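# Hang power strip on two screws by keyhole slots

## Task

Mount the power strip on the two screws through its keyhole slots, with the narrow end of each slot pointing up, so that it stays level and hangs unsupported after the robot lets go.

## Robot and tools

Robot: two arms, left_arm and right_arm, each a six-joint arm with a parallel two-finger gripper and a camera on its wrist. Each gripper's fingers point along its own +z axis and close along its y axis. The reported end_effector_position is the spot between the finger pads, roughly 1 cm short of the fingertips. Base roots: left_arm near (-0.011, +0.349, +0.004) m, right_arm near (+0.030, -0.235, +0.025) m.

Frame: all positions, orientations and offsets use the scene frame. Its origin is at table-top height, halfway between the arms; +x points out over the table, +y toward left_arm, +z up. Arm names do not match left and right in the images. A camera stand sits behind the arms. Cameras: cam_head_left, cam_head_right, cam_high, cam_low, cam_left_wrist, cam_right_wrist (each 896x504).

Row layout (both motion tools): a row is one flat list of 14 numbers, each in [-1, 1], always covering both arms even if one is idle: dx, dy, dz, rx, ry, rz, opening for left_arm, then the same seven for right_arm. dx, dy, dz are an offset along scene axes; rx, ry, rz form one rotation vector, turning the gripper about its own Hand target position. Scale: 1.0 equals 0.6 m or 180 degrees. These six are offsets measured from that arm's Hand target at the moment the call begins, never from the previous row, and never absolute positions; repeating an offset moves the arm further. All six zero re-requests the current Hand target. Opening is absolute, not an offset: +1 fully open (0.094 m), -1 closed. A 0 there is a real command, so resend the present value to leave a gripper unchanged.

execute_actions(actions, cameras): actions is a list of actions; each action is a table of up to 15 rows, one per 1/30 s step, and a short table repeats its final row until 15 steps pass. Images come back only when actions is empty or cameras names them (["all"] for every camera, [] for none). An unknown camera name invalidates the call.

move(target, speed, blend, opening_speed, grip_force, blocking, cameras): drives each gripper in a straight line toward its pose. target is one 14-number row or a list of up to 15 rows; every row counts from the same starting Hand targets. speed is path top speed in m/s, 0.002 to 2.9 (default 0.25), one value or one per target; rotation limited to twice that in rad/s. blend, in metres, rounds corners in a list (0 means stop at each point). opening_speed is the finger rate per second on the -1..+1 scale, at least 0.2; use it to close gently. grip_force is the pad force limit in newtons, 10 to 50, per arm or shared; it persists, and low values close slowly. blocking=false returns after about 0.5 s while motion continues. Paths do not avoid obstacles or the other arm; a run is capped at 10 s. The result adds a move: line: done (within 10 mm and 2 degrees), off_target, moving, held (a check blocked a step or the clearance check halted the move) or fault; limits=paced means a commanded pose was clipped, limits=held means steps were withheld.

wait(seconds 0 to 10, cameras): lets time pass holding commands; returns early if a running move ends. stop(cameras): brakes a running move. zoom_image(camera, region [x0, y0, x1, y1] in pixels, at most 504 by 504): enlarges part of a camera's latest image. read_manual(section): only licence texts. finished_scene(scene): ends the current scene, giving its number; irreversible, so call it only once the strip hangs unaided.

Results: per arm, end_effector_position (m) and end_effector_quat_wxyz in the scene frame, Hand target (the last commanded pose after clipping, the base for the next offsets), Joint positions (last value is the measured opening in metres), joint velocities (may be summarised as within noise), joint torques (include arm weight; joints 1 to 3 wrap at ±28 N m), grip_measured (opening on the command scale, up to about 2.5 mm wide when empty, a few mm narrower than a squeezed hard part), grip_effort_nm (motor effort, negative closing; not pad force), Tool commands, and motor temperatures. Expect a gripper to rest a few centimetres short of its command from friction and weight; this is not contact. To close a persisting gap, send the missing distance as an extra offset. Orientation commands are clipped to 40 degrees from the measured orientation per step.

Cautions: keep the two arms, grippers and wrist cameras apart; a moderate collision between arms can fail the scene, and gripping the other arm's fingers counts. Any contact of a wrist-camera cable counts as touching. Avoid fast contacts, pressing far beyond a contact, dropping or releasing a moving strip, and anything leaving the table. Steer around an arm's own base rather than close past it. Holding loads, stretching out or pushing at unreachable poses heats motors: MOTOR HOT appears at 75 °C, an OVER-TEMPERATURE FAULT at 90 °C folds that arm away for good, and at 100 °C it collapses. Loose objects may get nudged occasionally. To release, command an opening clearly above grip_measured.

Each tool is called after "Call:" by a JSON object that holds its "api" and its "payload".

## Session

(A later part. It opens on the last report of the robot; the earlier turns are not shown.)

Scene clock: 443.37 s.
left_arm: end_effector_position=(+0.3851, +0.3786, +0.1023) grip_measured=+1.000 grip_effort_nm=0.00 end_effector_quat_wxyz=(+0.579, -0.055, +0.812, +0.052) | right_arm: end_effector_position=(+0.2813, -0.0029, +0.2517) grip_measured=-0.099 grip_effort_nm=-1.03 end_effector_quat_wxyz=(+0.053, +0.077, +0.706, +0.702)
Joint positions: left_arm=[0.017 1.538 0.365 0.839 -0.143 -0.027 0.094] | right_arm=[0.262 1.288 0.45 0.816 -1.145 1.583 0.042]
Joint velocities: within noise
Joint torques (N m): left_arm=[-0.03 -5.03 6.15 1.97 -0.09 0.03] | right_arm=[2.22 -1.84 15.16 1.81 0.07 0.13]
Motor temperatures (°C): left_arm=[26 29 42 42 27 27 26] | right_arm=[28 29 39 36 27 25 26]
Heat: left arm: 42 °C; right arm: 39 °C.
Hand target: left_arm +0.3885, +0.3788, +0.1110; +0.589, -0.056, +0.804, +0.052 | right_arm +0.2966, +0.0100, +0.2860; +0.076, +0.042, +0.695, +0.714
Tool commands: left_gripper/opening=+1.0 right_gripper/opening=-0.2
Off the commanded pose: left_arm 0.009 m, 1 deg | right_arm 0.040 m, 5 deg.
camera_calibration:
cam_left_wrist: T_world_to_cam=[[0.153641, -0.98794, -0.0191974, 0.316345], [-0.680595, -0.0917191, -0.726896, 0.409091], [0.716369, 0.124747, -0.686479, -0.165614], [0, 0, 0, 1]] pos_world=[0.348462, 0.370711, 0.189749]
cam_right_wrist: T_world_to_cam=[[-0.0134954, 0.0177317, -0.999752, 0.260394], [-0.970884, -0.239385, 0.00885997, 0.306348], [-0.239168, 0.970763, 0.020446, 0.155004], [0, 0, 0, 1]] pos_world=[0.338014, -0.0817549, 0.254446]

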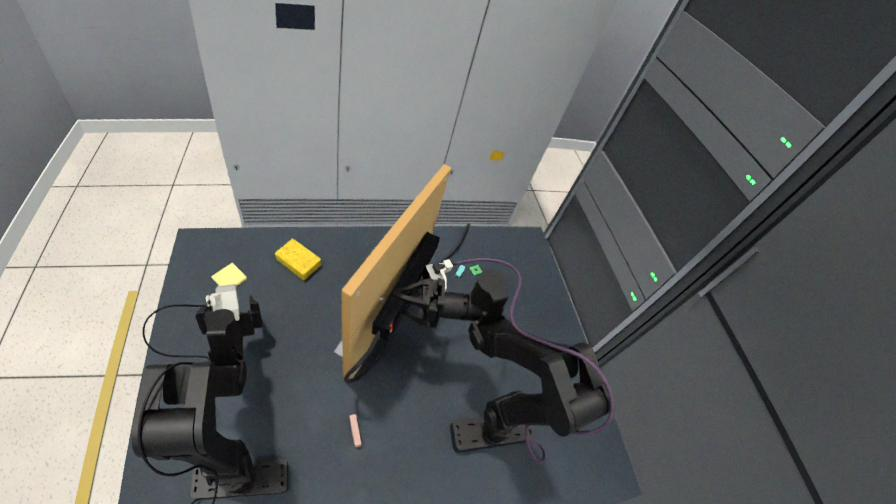

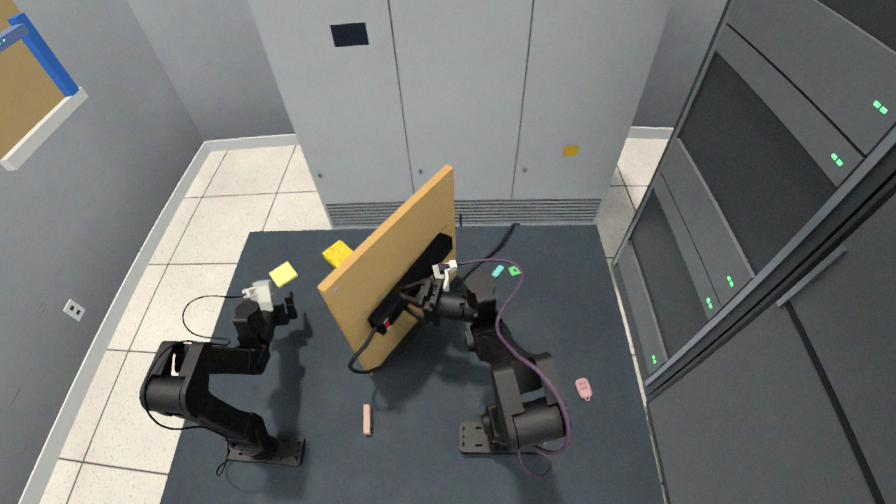

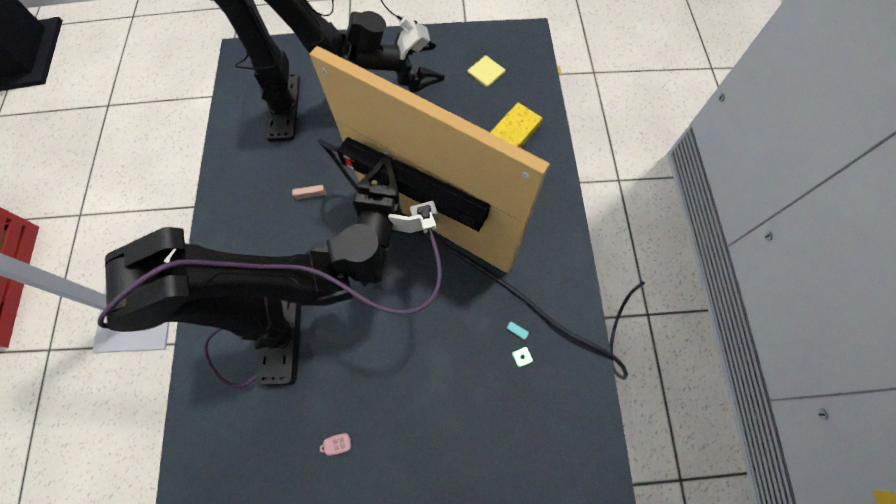

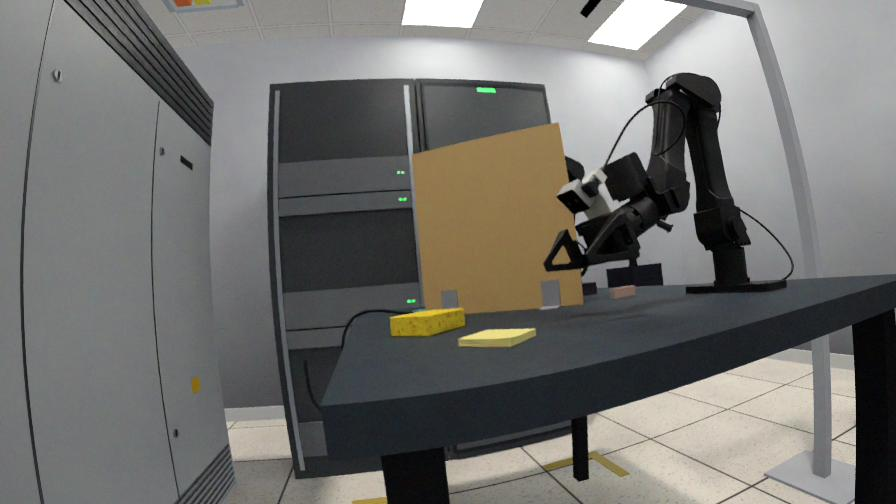

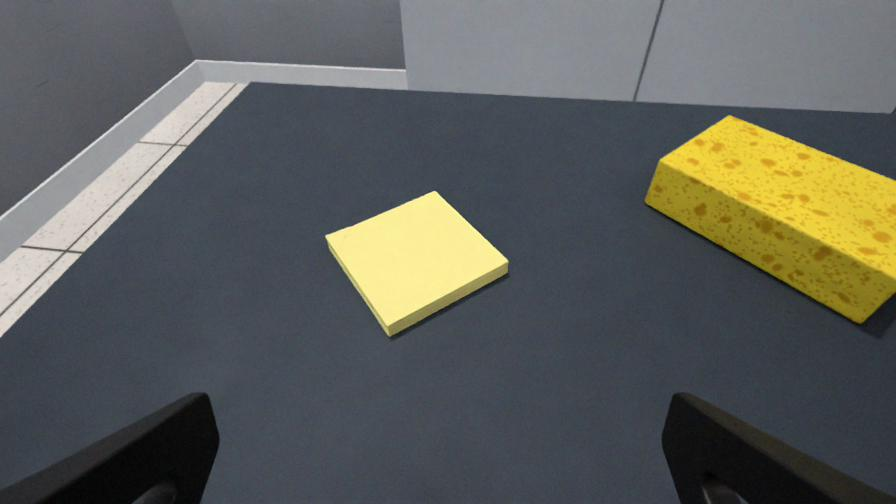

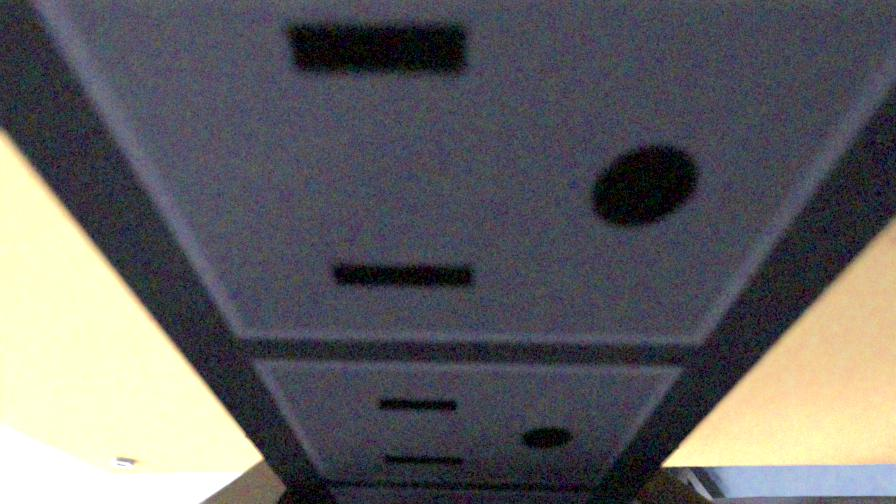

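Call:
{"api": "zoom_image", "payload": {"camera": "cam_high", "region": [330, 125, 400, 165]}}

Call:
{"api": "zoom_image", "payload": {"camera": "cam_high", "region": [450, 175, 510, 235]}}

Call:
{"api": "zoom_image", "payload": {"camera": "cam_head_right", "region": [360, 285, 420, 335]}}

Call:
{"api": "zoom_image", "payload": {"camera": "cam_head_right", "region": [415, 215, 475, 265]}}

Call:
{"api": "zoom_image", "payload": {"camera": "cam_head_left", "region": [365, 290, 425, 340]}}

Call:
{"api": "zoom_image", "payload": {"camera": "cam_head_left", "region": [405, 215, 465, 265]}}

Scaled by 7.200 from the camera's 896x504 image, which has a finer 1280x720 frame.

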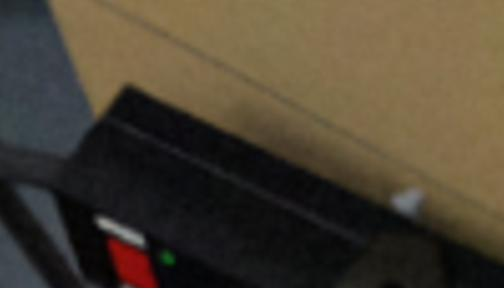

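Scaled by 8.400 from the camera's 896x504 image, which has a finer 1280x720 frame.

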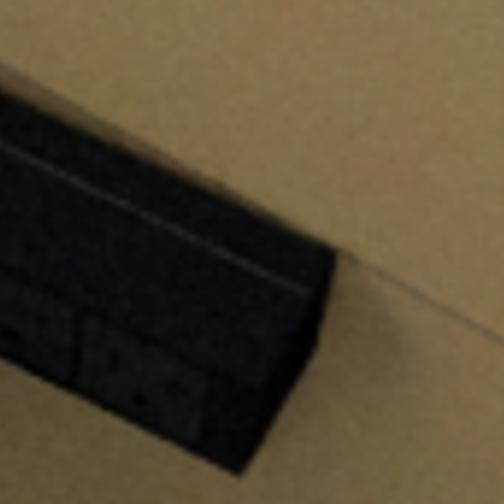

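Scaled by 8.400 from the camera's 896x504 image, which has a finer 1280x720 frame.

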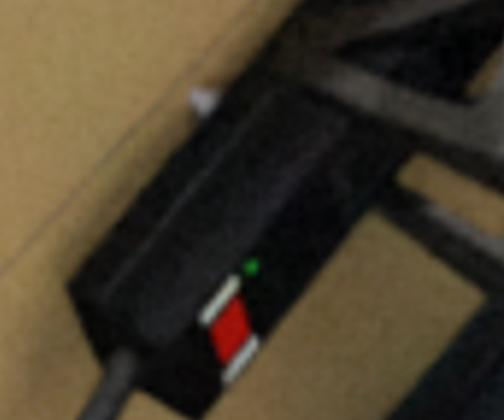

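Scaled by 8.400 from the camera's 896x504 image, which has a finer 1280x720 frame.

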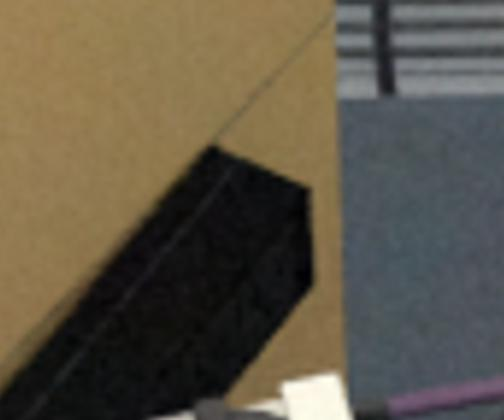

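Scaled by 8.400 from the camera's 896x504 image, which has a finer 1280x720 frame.

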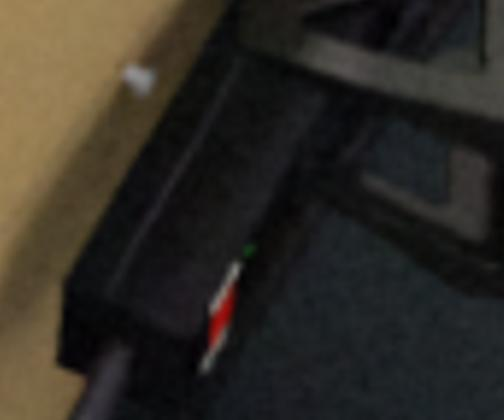

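Scaled by 8.400 from the camera's 896x504 image, which has a finer 1280x720 frame.

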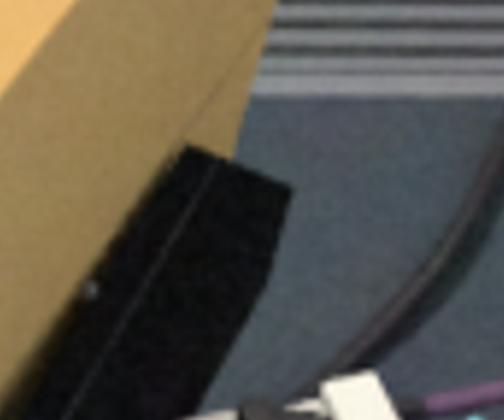

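Call:
{"api": "move", "payload": {"target": [[0,0,0,0,0,0,1, -0.04,-0.0628,-0.0233,0,0,-0.0194,-0.2],[0,0,0,0,0,0,1, -0.011,-0.022,-0.0233,0,0,-0.0194,-0.2]], "speed": [0.06,0.05], "cameras": ["cam_high","cam_head_right","cam_head_left"]}}

Call:
{"api": "zoom_image", "payload": {"camera": "cam_high", "region": [330, 125, 400, 165]}}

Call:
{"api": "zoom_image", "payload": {"camera": "cam_high", "region": [450, 175, 510, 235]}}

Call:
{"api": "zoom_image", "payload": {"camera": "cam_head_right", "region": [360, 285, 420, 335]}}

Call:
{"api": "zoom_image", "payload": {"camera": "cam_head_right", "region": [415, 215, 475, 265]}}

Call:
{"api": "zoom_image", "payload": {"camera": "cam_head_left", "region": [365, 290, 425, 340]}}

Scene clock: 457.53 s.
left_arm: end_effector_position=(+0.3851, +0.3786, +0.1023) grip_measured=+1.000 grip_effort_nm=0.01 end_effector_quat_wxyz=(+0.579, -0.055, +0.812, +0.052) | right_arm: end_effector_position=(+0.2870, -0.0080, +0.2486) grip_measured=-0.099 grip_effort_nm=-1.03 end_effector_quat_wxyz=(+0.073, +0.101, +0.705, +0.699)
Joint positions: left_arm=[0.017 1.538 0.365 0.839 -0.143 -0.027 0.094] | right_arm=[0.257 1.266 0.426 0.81 -1.088 1.583 0.042]
Joint torques (N m): left_arm=[-0.03 -5.04 6.15 1.96 -0.08 0.03] | right_arm=[0.83 -3.55 9.52 2.29 -0.13 0.02]
Heat: left arm: 42 °C; right arm: 41 °C.
Hand target: left_arm +0.3885, +0.3788, +0.1110; +0.589, -0.056, +0.804, +0.052 | right_arm +0.2899, -0.0031, +0.2720; +0.097, +0.064, +0.693, +0.712
Off the commanded pose: left_arm 0.009 m, 1 deg | right_arm 0.024 m, 6 deg.
move: off_target (right_arm)
Images, in order (width x height): cam_head_left 896x504, cam_head_right 896x504, cam_high 896x504.

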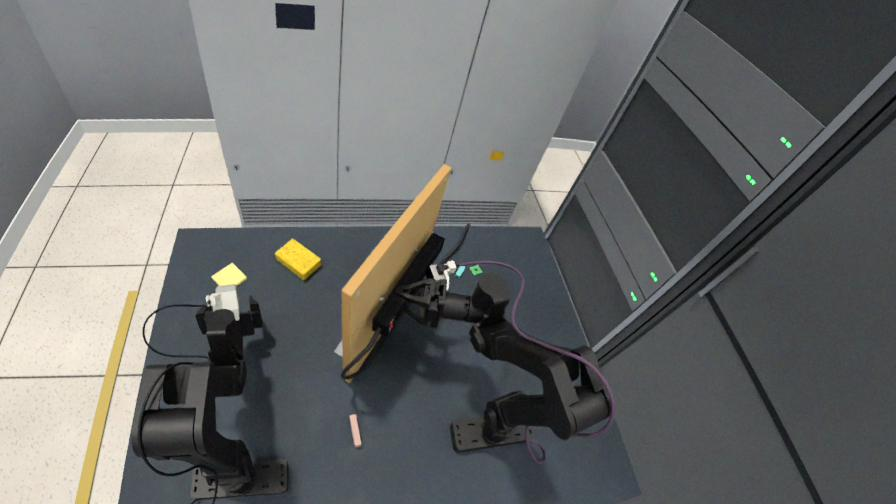

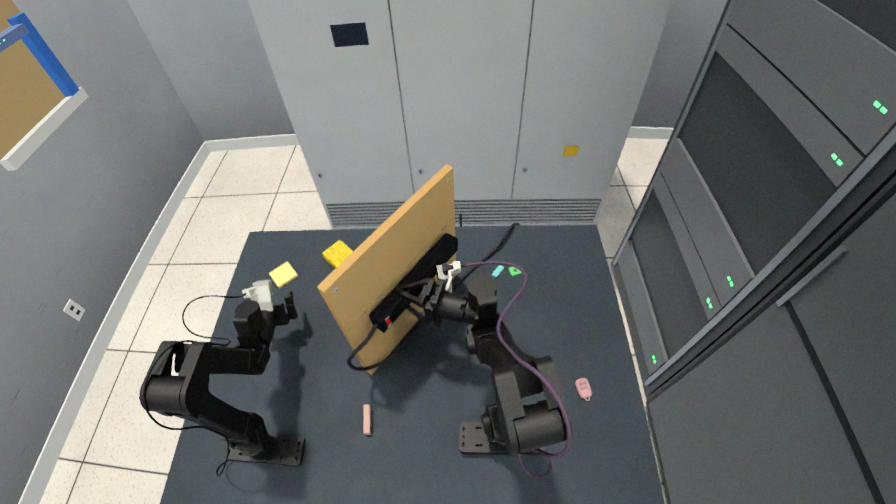

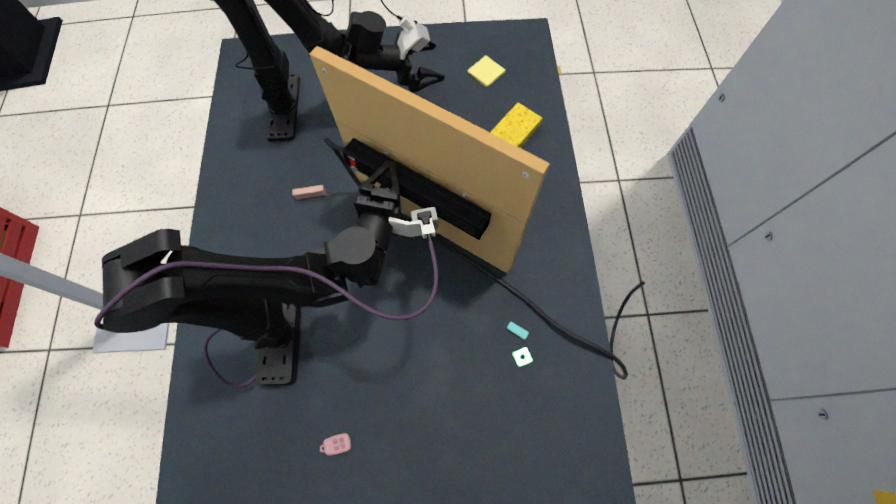

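Scaled by 7.200 from the camera's 896x504 image, which has a finer 1280x720 frame.

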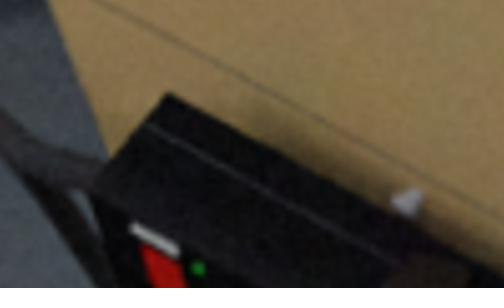

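Scaled by 8.400 from the camera's 896x504 image, which has a finer 1280x720 frame.

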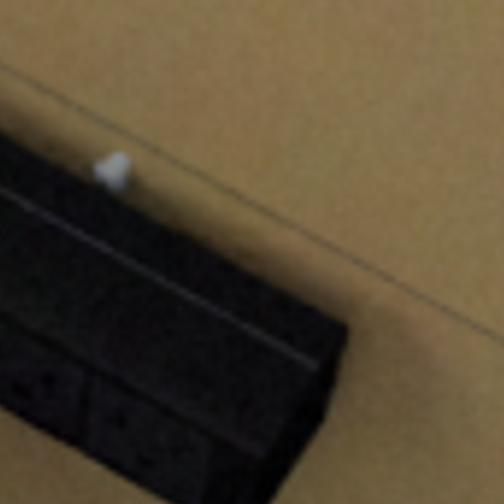

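Scaled by 8.400 from the camera's 896x504 image, which has a finer 1280x720 frame.

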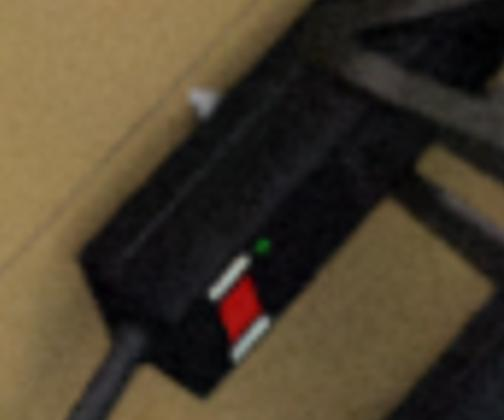

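Scaled by 8.400 from the camera's 896x504 image, which has a finer 1280x720 frame.

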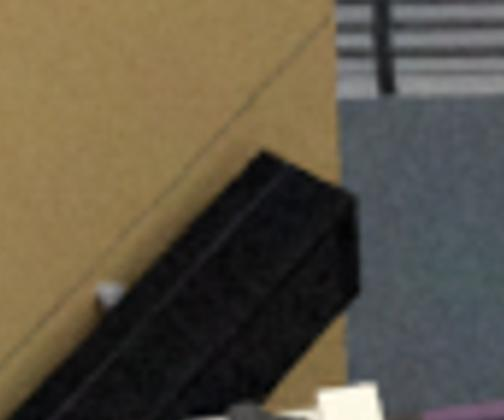

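Scaled by 8.400 from the camera's 896x504 image, which has a finer 1280x720 frame.

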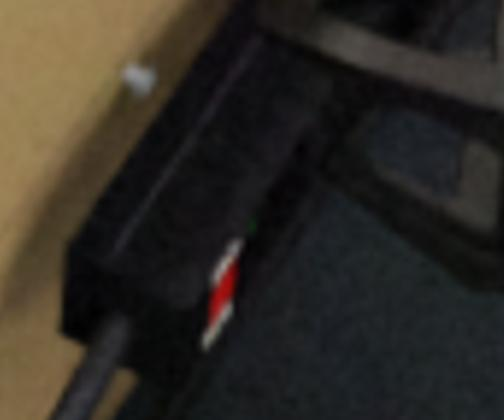

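Call:
{"api": "move", "payload": {"target": [[0,0,0,0,0,0,1, -0.0288,-0.041,0.02,-0.0042,-0.0059,0,-0.2],[0,0,0,0,0,0,1, 0.004,0.0095,0.0145,-0.0042,-0.0059,0,-0.2]], "speed": [0.06,0.05], "cameras": ["cam_high","cam_head_right","cam_head_left"]}}

Call:
{"api": "zoom_image", "payload": {"camera": "cam_high", "region": [330, 125, 400, 165]}}

Call:
{"api": "zoom_image", "payload": {"camera": "cam_high", "region": [450, 175, 510, 235]}}

Call:
{"api": "zoom_image", "payload": {"camera": "cam_head_right", "region": [360, 285, 420, 335]}}

Call:
{"api": "zoom_image", "payload": {"camera": "cam_head_right", "region": [415, 215, 475, 265]}}

Call:
{"api": "zoom_image", "payload": {"camera": "cam_head_left", "region": [365, 290, 425, 340]}}

Scene clock: 464.83 s.
left_arm: end_effector_position=(+0.3851, +0.3786, +0.1023) grip_measured=+1.000 grip_effort_nm=0.01 end_effector_quat_wxyz=(+0.579, -0.055, +0.812, +0.052) | right_arm: end_effector_position=(+0.2895, -0.0026, +0.2555) grip_measured=-0.099 grip_effort_nm=-1.03 end_effector_quat_wxyz=(+0.079, +0.095, +0.710, +0.693)
Joint positions: left_arm=[0.017 1.538 0.365 0.839 -0.143 -0.027 0.094] | right_arm=[0.278 1.25 0.468 0.728 -1.067 1.543 0.042]
Joint torques (N m): left_arm=[-0.03 -5.03 6.15 1.96 -0.08 0.02] | right_arm=[0.99 -3.48 9.72 2.25 -0.13 0.02]
Heat: left arm: 42 °C; right arm: 40 °C.
Hand target: left_arm +0.3885, +0.3788, +0.1110; +0.589, -0.056, +0.804, +0.052 | right_arm +0.2923, +0.0026, +0.2806; +0.104, +0.056, +0.697, +0.707
Off the commanded pose: left_arm 0.009 m, 1 deg | right_arm 0.026 m, 6 deg.
move: off_target (right_arm)
Images, in order (width x height): cam_head_left 896x504, cam_head_right 896x504, cam_high 896x504.

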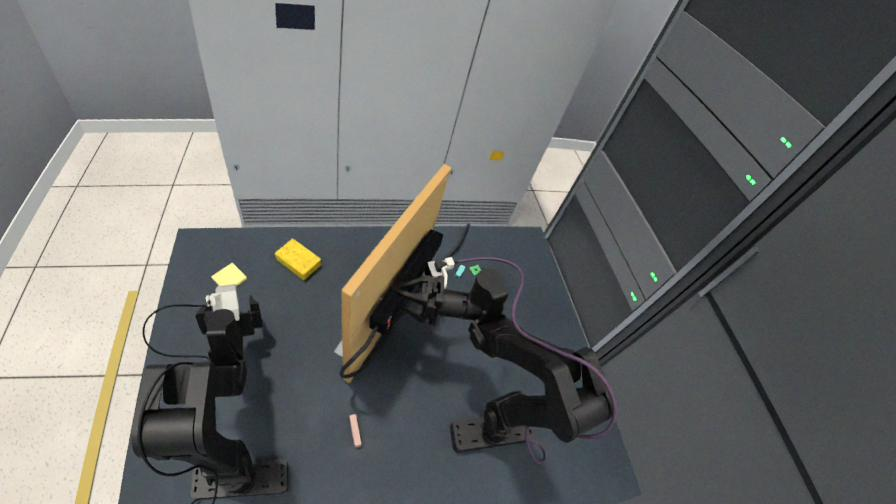

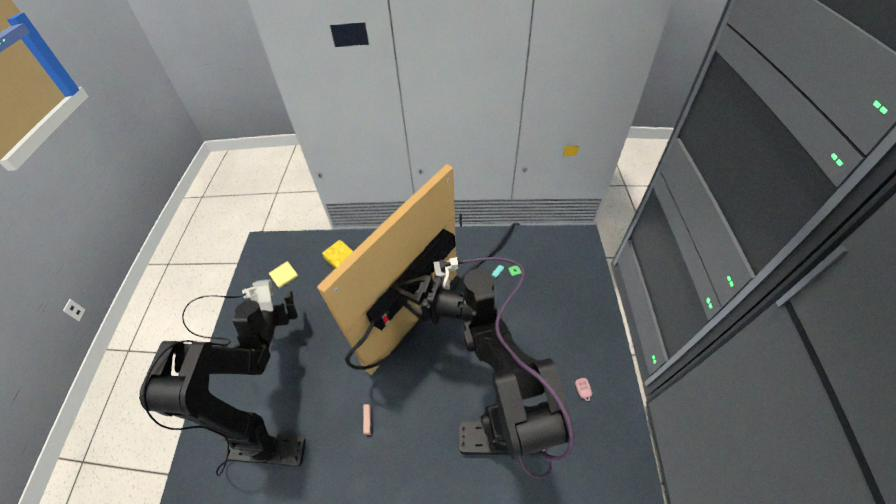

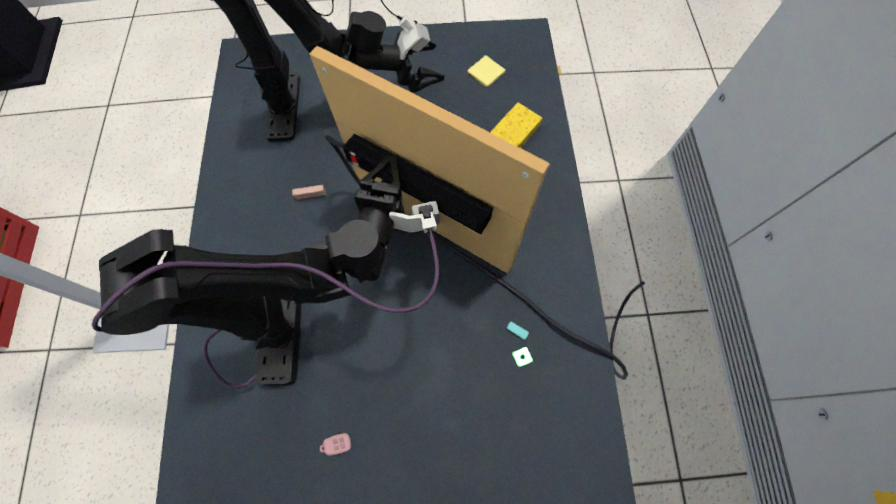

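Scaled by 7.200 from the camera's 896x504 image, which has a finer 1280x720 frame.

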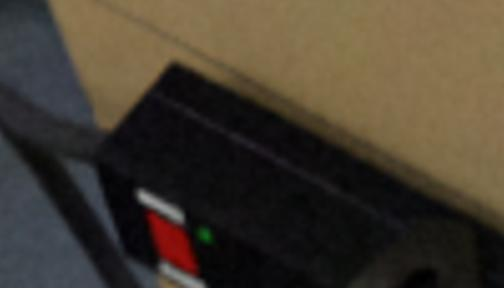

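Scaled by 8.400 from the camera's 896x504 image, which has a finer 1280x720 frame.

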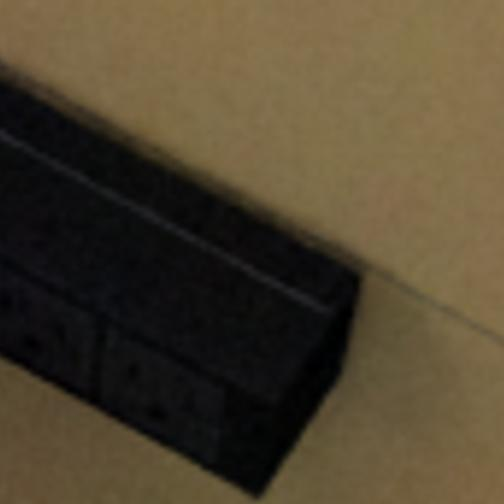

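Scaled by 8.400 from the camera's 896x504 image, which has a finer 1280x720 frame.

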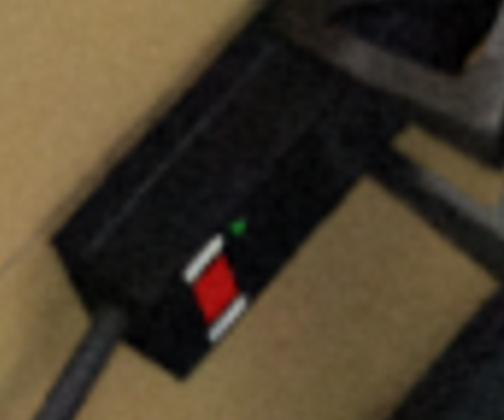

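Scaled by 8.400 from the camera's 896x504 image, which has a finer 1280x720 frame.

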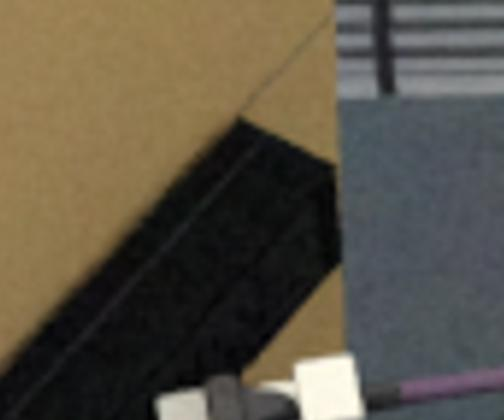

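Scaled by 8.400 from the camera's 896x504 image, which has a finer 1280x720 frame.

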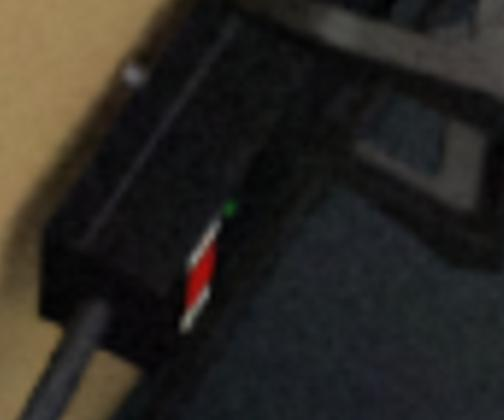

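Call:
{"api": "move", "payload": {"target": [[0,0,0,0,0,0,1, 0,0,0.0053,0.0019,0.0027,0,-0.2]], "speed": [0.05], "cameras": []}}

Scene clock: 468.23 s.
left_arm: end_effector_position=(+0.3851, +0.3786, +0.1023) grip_measured=+1.000 grip_effort_nm=0.00 end_effector_quat_wxyz=(+0.579, -0.055, +0.812, +0.052) | right_arm: end_effector_position=(+0.2896, -0.0026, +0.2556) grip_measured=-0.099 grip_effort_nm=-1.03 end_effector_quat_wxyz=(+0.077, +0.097, +0.710, +0.694)
Joint positions: left_arm=[0.017 1.538 0.365 0.839 -0.143 -0.027 0.094] | right_arm=[0.278 1.25 0.468 0.729 -1.066 1.548 0.042]
Joint torques (N m): left_arm=[-0.02 -5.04 6.13 1.97 -0.08 0.03] | right_arm=[0.72 -3.97 10.15 2.3 -0.16 0.14]
Heat: left arm: 42 °C; right arm: 40 °C.
Hand target: left_arm +0.3885, +0.3788, +0.1110; +0.589, -0.056, +0.804, +0.052 | right_arm +0.2924, +0.0026, +0.2838; +0.101, +0.060, +0.695, +0.709
Off the commanded pose: left_arm 0.009 m, 1 deg | right_arm 0.029 m, 6 deg.
move: off_target (right_arm)
No camera images: "cameras" was empty.

Call:
{"api": "move", "payload": {"target": [[0,0,0,0,0,0,1, -0.033,-0.0505,0.0042,0,0,0,-0.2],[0,0,0,0,0,0,1, 0.0085,0.0122,-0.0015,0,0,0,-0.2]], "speed": [0.06,0.05], "cameras": ["cam_high","cam_head_right","cam_head_left"]}}

Call:
{"api": "zoom_image", "payload": {"camera": "cam_high", "region": [330, 125, 400, 165]}}

Call:
{"api": "zoom_image", "payload": {"camera": "cam_high", "region": [450, 175, 510, 235]}}

Call:
{"api": "zoom_image", "payload": {"camera": "cam_head_right", "region": [360, 285, 420, 335]}}

Call:
{"api": "zoom_image", "payload": {"camera": "cam_head_right", "region": [415, 215, 475, 265]}}

Call:
{"api": "zoom_image", "payload": {"camera": "cam_head_left", "region": [365, 290, 425, 340]}}

Scene clock: 471.90 s.
left_arm: end_effector_position=(+0.3851, +0.3786, +0.1023) grip_measured=+1.000 grip_effort_nm=0.00 end_effector_quat_wxyz=(+0.579, -0.055, +0.812, +0.052) | right_arm: end_effector_position=(+0.2899, +0.0003, +0.2575) grip_measured=-0.099 grip_effort_nm=-1.03 end_effector_quat_wxyz=(+0.072, +0.097, +0.709, +0.695)
Joint positions: left_arm=[0.017 1.538 0.365 0.839 -0.143 -0.027 0.094] | right_arm=[0.287 1.257 0.479 0.728 -1.064 1.56 0.042]
Joint torques (N m): left_arm=[-0.02 -5.03 6.13 1.96 -0.08 0.03] | right_arm=[2.11 -1.87 10.7 2.4 0.05 0.03]
Heat: left arm: 42 °C; right arm: 41 °C.
Hand target: left_arm +0.3885, +0.3788, +0.1110; +0.589, -0.056, +0.804, +0.052 | right_arm +0.2974, +0.0099, +0.2830; +0.101, +0.060, +0.695, +0.709
Off the commanded pose: left_arm 0.009 m, 1 deg | right_arm 0.028 m, 6 deg.
move: off_target (right_arm)
Images, in order (width x height): cam_head_left 896x504, cam_head_right 896x504, cam_high 896x504.

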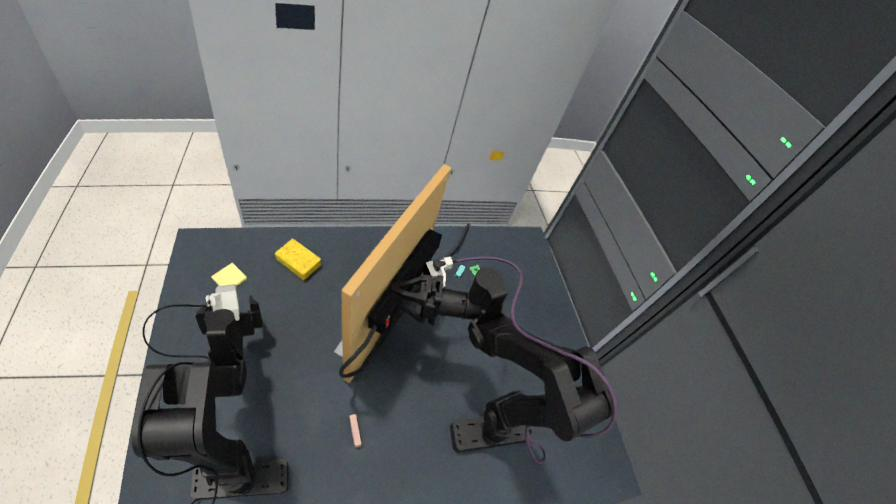

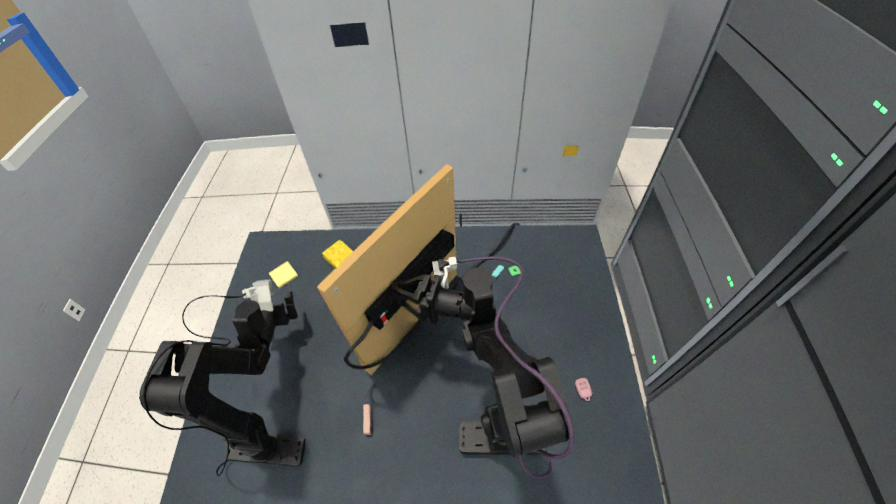

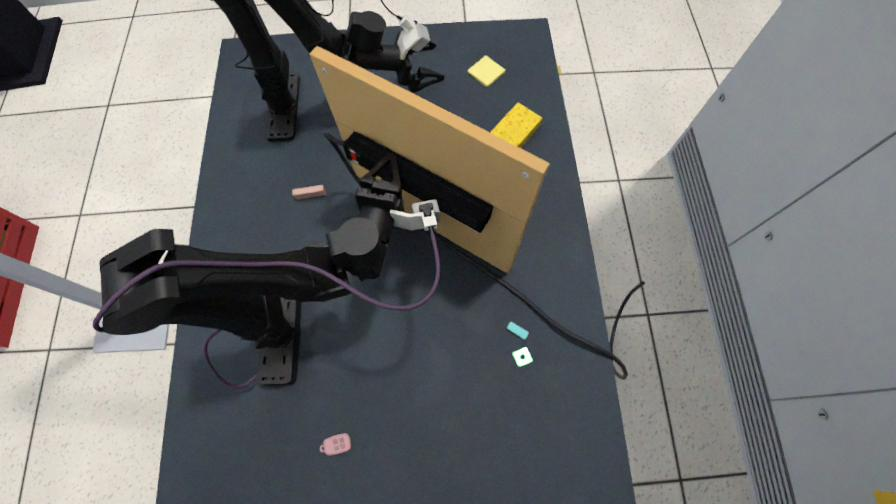

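Scaled by 7.200 from the camera's 896x504 image, which has a finer 1280x720 frame.

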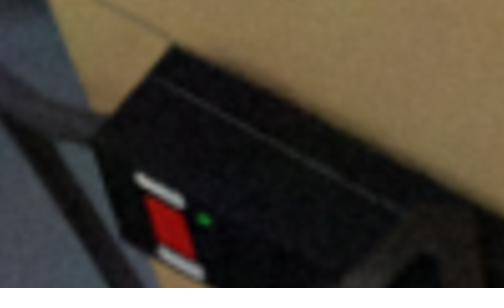

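Scaled by 8.400 from the camera's 896x504 image, which has a finer 1280x720 frame.

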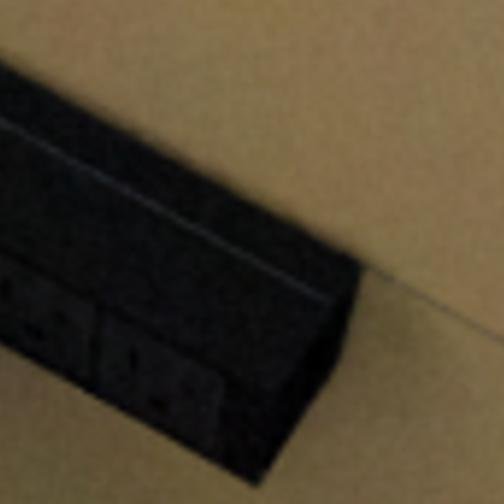

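Scaled by 8.400 from the camera's 896x504 image, which has a finer 1280x720 frame.

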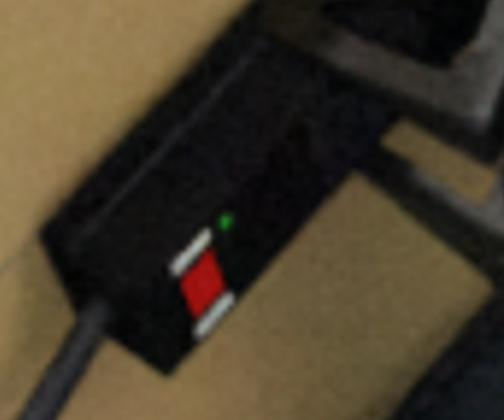

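Scaled by 8.400 from the camera's 896x504 image, which has a finer 1280x720 frame.

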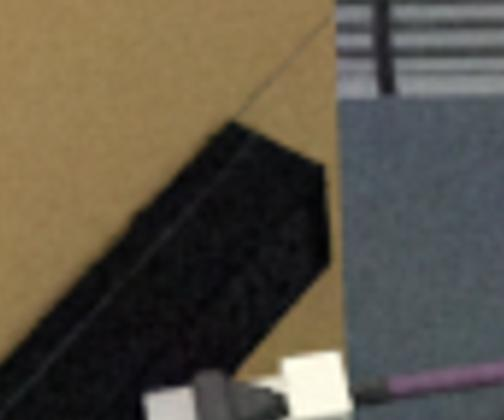

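Scaled by 8.400 from the camera's 896x504 image, which has a finer 1280x720 frame.

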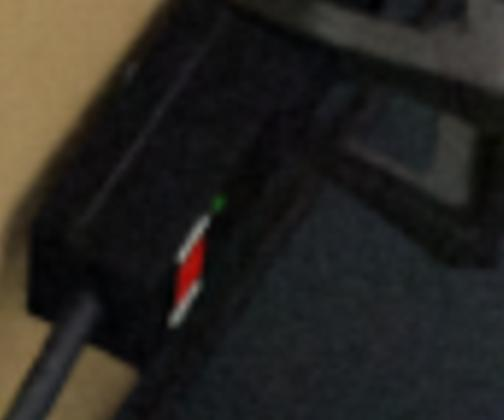

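Call:
{"api": "move", "payload": {"target": [[0,0,0,0,0,0,1, 0.0114,0.0123,0.004,0,0,0,-0.2]], "speed": [0.04], "cameras": []}}

Scene clock: 474.80 s.
left_arm: end_effector_position=(+0.3851, +0.3786, +0.1023) grip_measured=+1.000 grip_effort_nm=0.00 end_effector_quat_wxyz=(+0.579, -0.055, +0.812, +0.052) | right_arm: end_effector_position=(+0.2921, +0.0014, +0.2569) grip_measured=-0.099 grip_effort_nm=-1.03 end_effector_quat_wxyz=(+0.077, +0.098, +0.709, +0.694)
Joint positions: left_arm=[0.017 1.538 0.365 0.839 -0.143 -0.027 0.094] | right_arm=[0.292 1.264 0.48 0.736 -1.051 1.556 0.042]
Joint torques (N m): left_arm=[-0.03 -5.04 6.15 1.96 -0.08 0.03] | right_arm=[3.38 -0.43 13.24 2.31 0.07 0.1]
Heat: left arm: 42 °C; right arm: 41 °C.
Hand target: left_arm +0.3885, +0.3788, +0.1110; +0.589, -0.056, +0.804, +0.052 | right_arm +0.3042, +0.0173, +0.2853; +0.101, +0.060, +0.695, +0.709
Off the commanded pose: left_arm 0.009 m, 1 deg | right_arm 0.035 m, 6 deg.
move: off_target (right_arm)
No camera images: "cameras" was empty.

Call:
{"api": "move", "payload": {"target": [[0,0,0,0,0,0,1, 0,0,0.012,0,0,0,-0.2]], "speed": [0.04], "cameras": []}}

Scene clock: 476.00 s.
left_arm: end_effector_position=(+0.3851, +0.3786, +0.1023) grip_measured=+1.000 grip_effort_nm=0.00 end_effector_quat_wxyz=(+0.579, -0.055, +0.812, +0.052) | right_arm: end_effector_position=(+0.2921, +0.0013, +0.2568) grip_measured=-0.099 grip_effort_nm=-1.03 end_effector_quat_wxyz=(+0.076, +0.099, +0.709, +0.694)
Joint positions: left_arm=[0.017 1.538 0.365 0.839 -0.143 -0.027 0.094] | right_arm=[0.292 1.264 0.48 0.734 -1.05 1.556 0.042]
Joint torques (N m): left_arm=[-0.03 -5.04 6.15 1.96 -0.08 0.03] | right_arm=[3.14 -1.91 14.58 2.04 0.08 0.1]
Heat: left arm: 42 °C; right arm: 42 °C.
Hand target: left_arm +0.3885, +0.3788, +0.1110; +0.589, -0.056, +0.804, +0.052 | right_arm +0.3043, +0.0173, +0.2925; +0.101, +0.060, +0.695, +0.709
Off the commanded pose: left_arm 0.009 m, 1 deg | right_arm 0.041 m, 6 deg.
move: off_target (right_arm)
No camera images: "cameras" was empty.

Call:
{"api": "move", "payload": {"target": [[0,0,0,0,0,0,1, -0.051,-0.0763,-0.0082,0,0,0,-0.2],[0,0,0,0,0,0,1, -0.0038,-0.0053,-0.0137,0,0,0,-0.2]], "speed": [0.07,0.05], "cameras": ["cam_high","cam_head_right","cam_head_left"]}}

Call:
{"api": "zoom_image", "payload": {"camera": "cam_high", "region": [330, 125, 400, 165]}}

Call:
{"api": "zoom_image", "payload": {"camera": "cam_high", "region": [450, 175, 510, 235]}}

Call:
{"api": "zoom_image", "payload": {"camera": "cam_head_right", "region": [360, 285, 420, 335]}}

Call:
{"api": "zoom_image", "payload": {"camera": "cam_head_right", "region": [415, 215, 475, 265]}}

Call:
{"api": "zoom_image", "payload": {"camera": "cam_head_left", "region": [365, 290, 425, 340]}}

Scene clock: 480.47 s.
left_arm: end_effector_position=(+0.3851, +0.3786, +0.1023) grip_measured=+1.000 grip_effort_nm=0.01 end_effector_quat_wxyz=(+0.579, -0.055, +0.812, +0.052) | right_arm: end_effector_position=(+0.2941, +0.0018, +0.2590) grip_measured=-0.099 grip_effort_nm=-1.03 end_effector_quat_wxyz=(+0.073, +0.093, +0.708, +0.696)
Joint positions: left_arm=[0.017 1.538 0.365 0.839 -0.143 -0.027 0.094] | right_arm=[0.287 1.28 0.495 0.742 -1.069 1.561 0.042]
Joint torques (N m): left_arm=[-0.03 -5.03 6.15 1.96 -0.08 0.02] | right_arm=[3.11 -2.15 10.8 2.32 0.22 0.06]
Heat: left arm: 42 °C; right arm: 43 °C.
Hand target: left_arm +0.3885, +0.3788, +0.1110; +0.589, -0.056, +0.804, +0.052 | right_arm +0.3020, +0.0141, +0.2843; +0.101, +0.060, +0.695, +0.709
Off the commanded pose: left_arm 0.009 m, 1 deg | right_arm 0.029 m, 6 deg.
move: off_target (right_arm)
Images, in order (width x height): cam_head_left 896x504, cam_head_right 896x504, cam_high 896x504.

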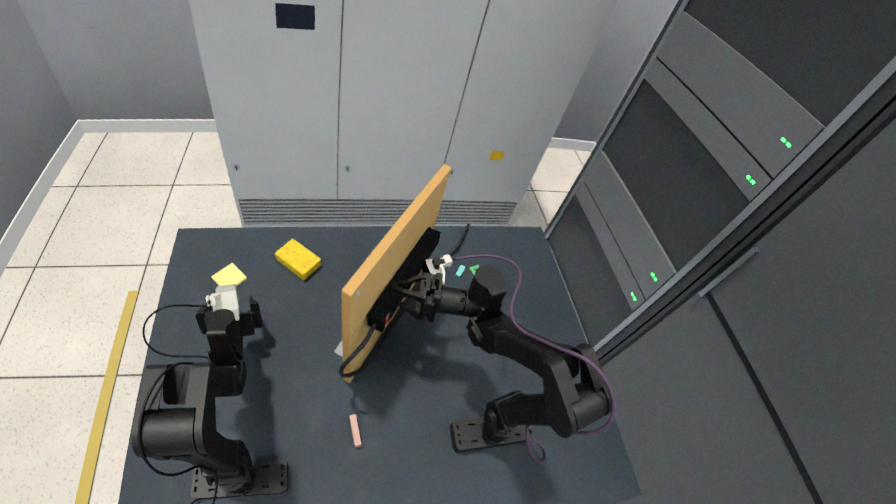

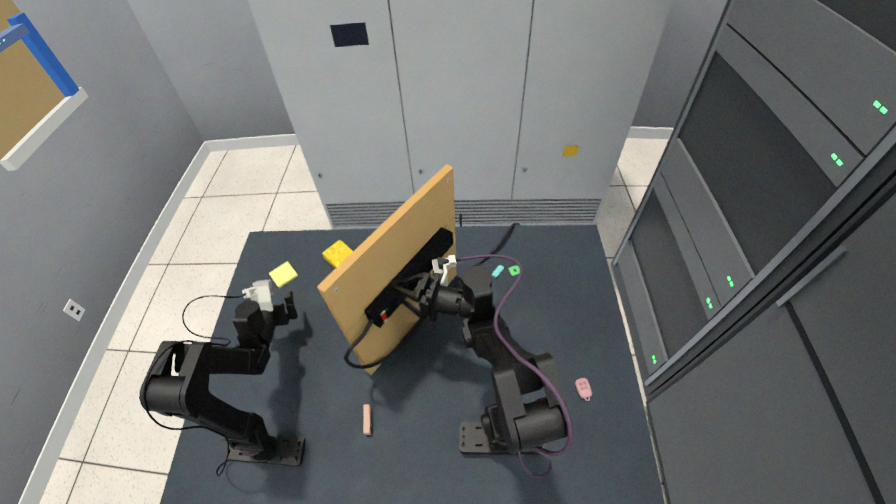

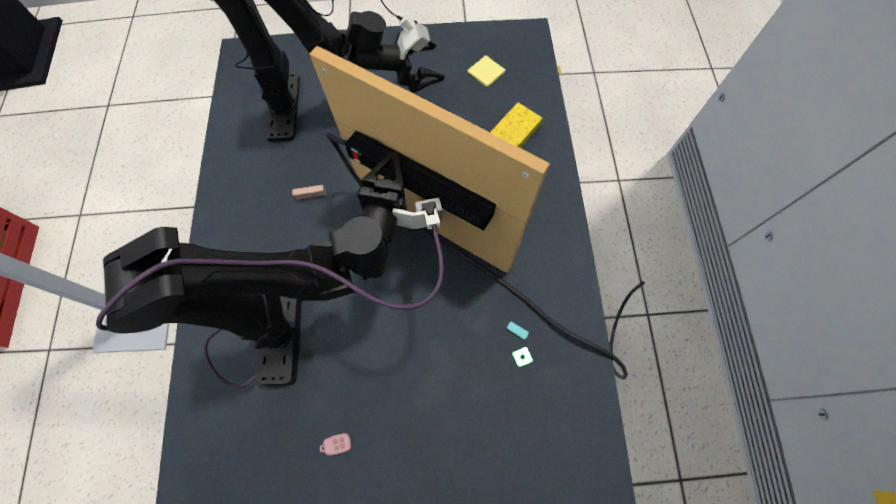

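Scaled by 7.200 from the camera's 896x504 image, which has a finer 1280x720 frame.

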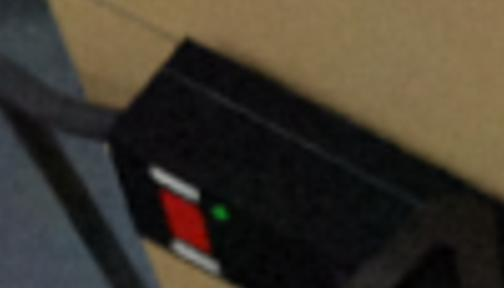

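Scaled by 8.400 from the camera's 896x504 image, which has a finer 1280x720 frame.

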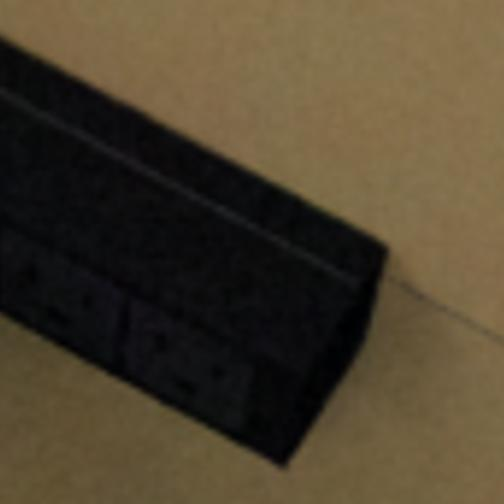

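Scaled by 8.400 from the camera's 896x504 image, which has a finer 1280x720 frame.

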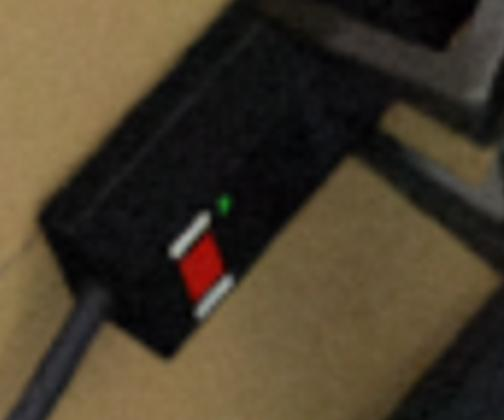

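Scaled by 8.400 from the camera's 896x504 image, which has a finer 1280x720 frame.

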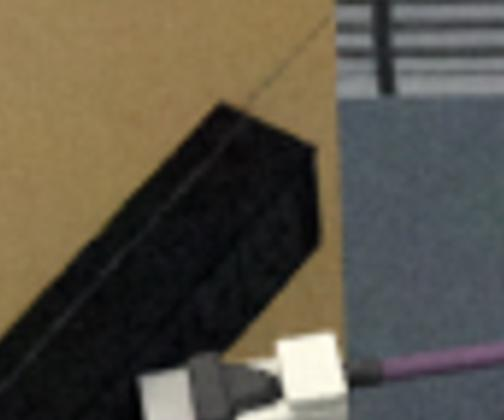

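Scaled by 8.400 from the camera's 896x504 image, which has a finer 1280x720 frame.

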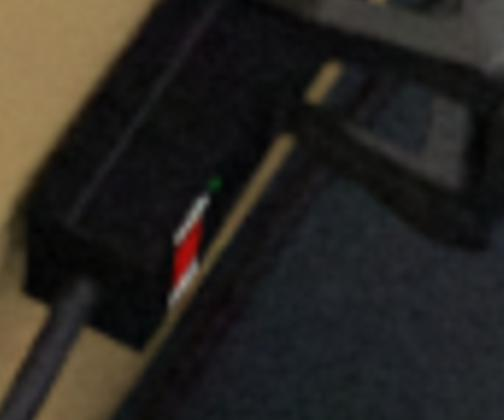

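Call:
{"api": "move", "payload": {"target": [[0,0,0,0,0,0,1, 0.0037,0.0138,-0.002,0,0,0,-0.2]], "speed": [0.04], "cameras": []}}

Scene clock: 482.97 s.
left_arm: end_effector_position=(+0.3851, +0.3786, +0.1023) grip_measured=+1.000 grip_effort_nm=0.00 end_effector_quat_wxyz=(+0.579, -0.055, +0.812, +0.052) | right_arm: end_effector_position=(+0.2943, +0.0020, +0.2590) grip_measured=-0.099 grip_effort_nm=-1.03 end_effector_quat_wxyz=(+0.072, +0.092, +0.708, +0.697)
Joint positions: left_arm=[0.017 1.538 0.365 0.839 -0.143 -0.027 0.094] | right_arm=[0.286 1.286 0.495 0.752 -1.072 1.564 0.042]
Joint torques (N m): left_arm=[-0.03 -5.03 6.15 1.97 -0.09 0.03] | right_arm=[5.44 -1.46 11.82 2.36 0.47 -0.02]
Heat: left arm: 42 °C; right arm: 43 °C.
Hand target: left_arm +0.3885, +0.3788, +0.1110; +0.589, -0.056, +0.804, +0.052 | right_arm +0.3043, +0.0223, +0.2831; +0.101, +0.060, +0.695, +0.709
Off the commanded pose: left_arm 0.009 m, 1 deg | right_arm 0.033 m, 5 deg.
move: off_target (right_arm)
No camera images: "cameras" was empty.


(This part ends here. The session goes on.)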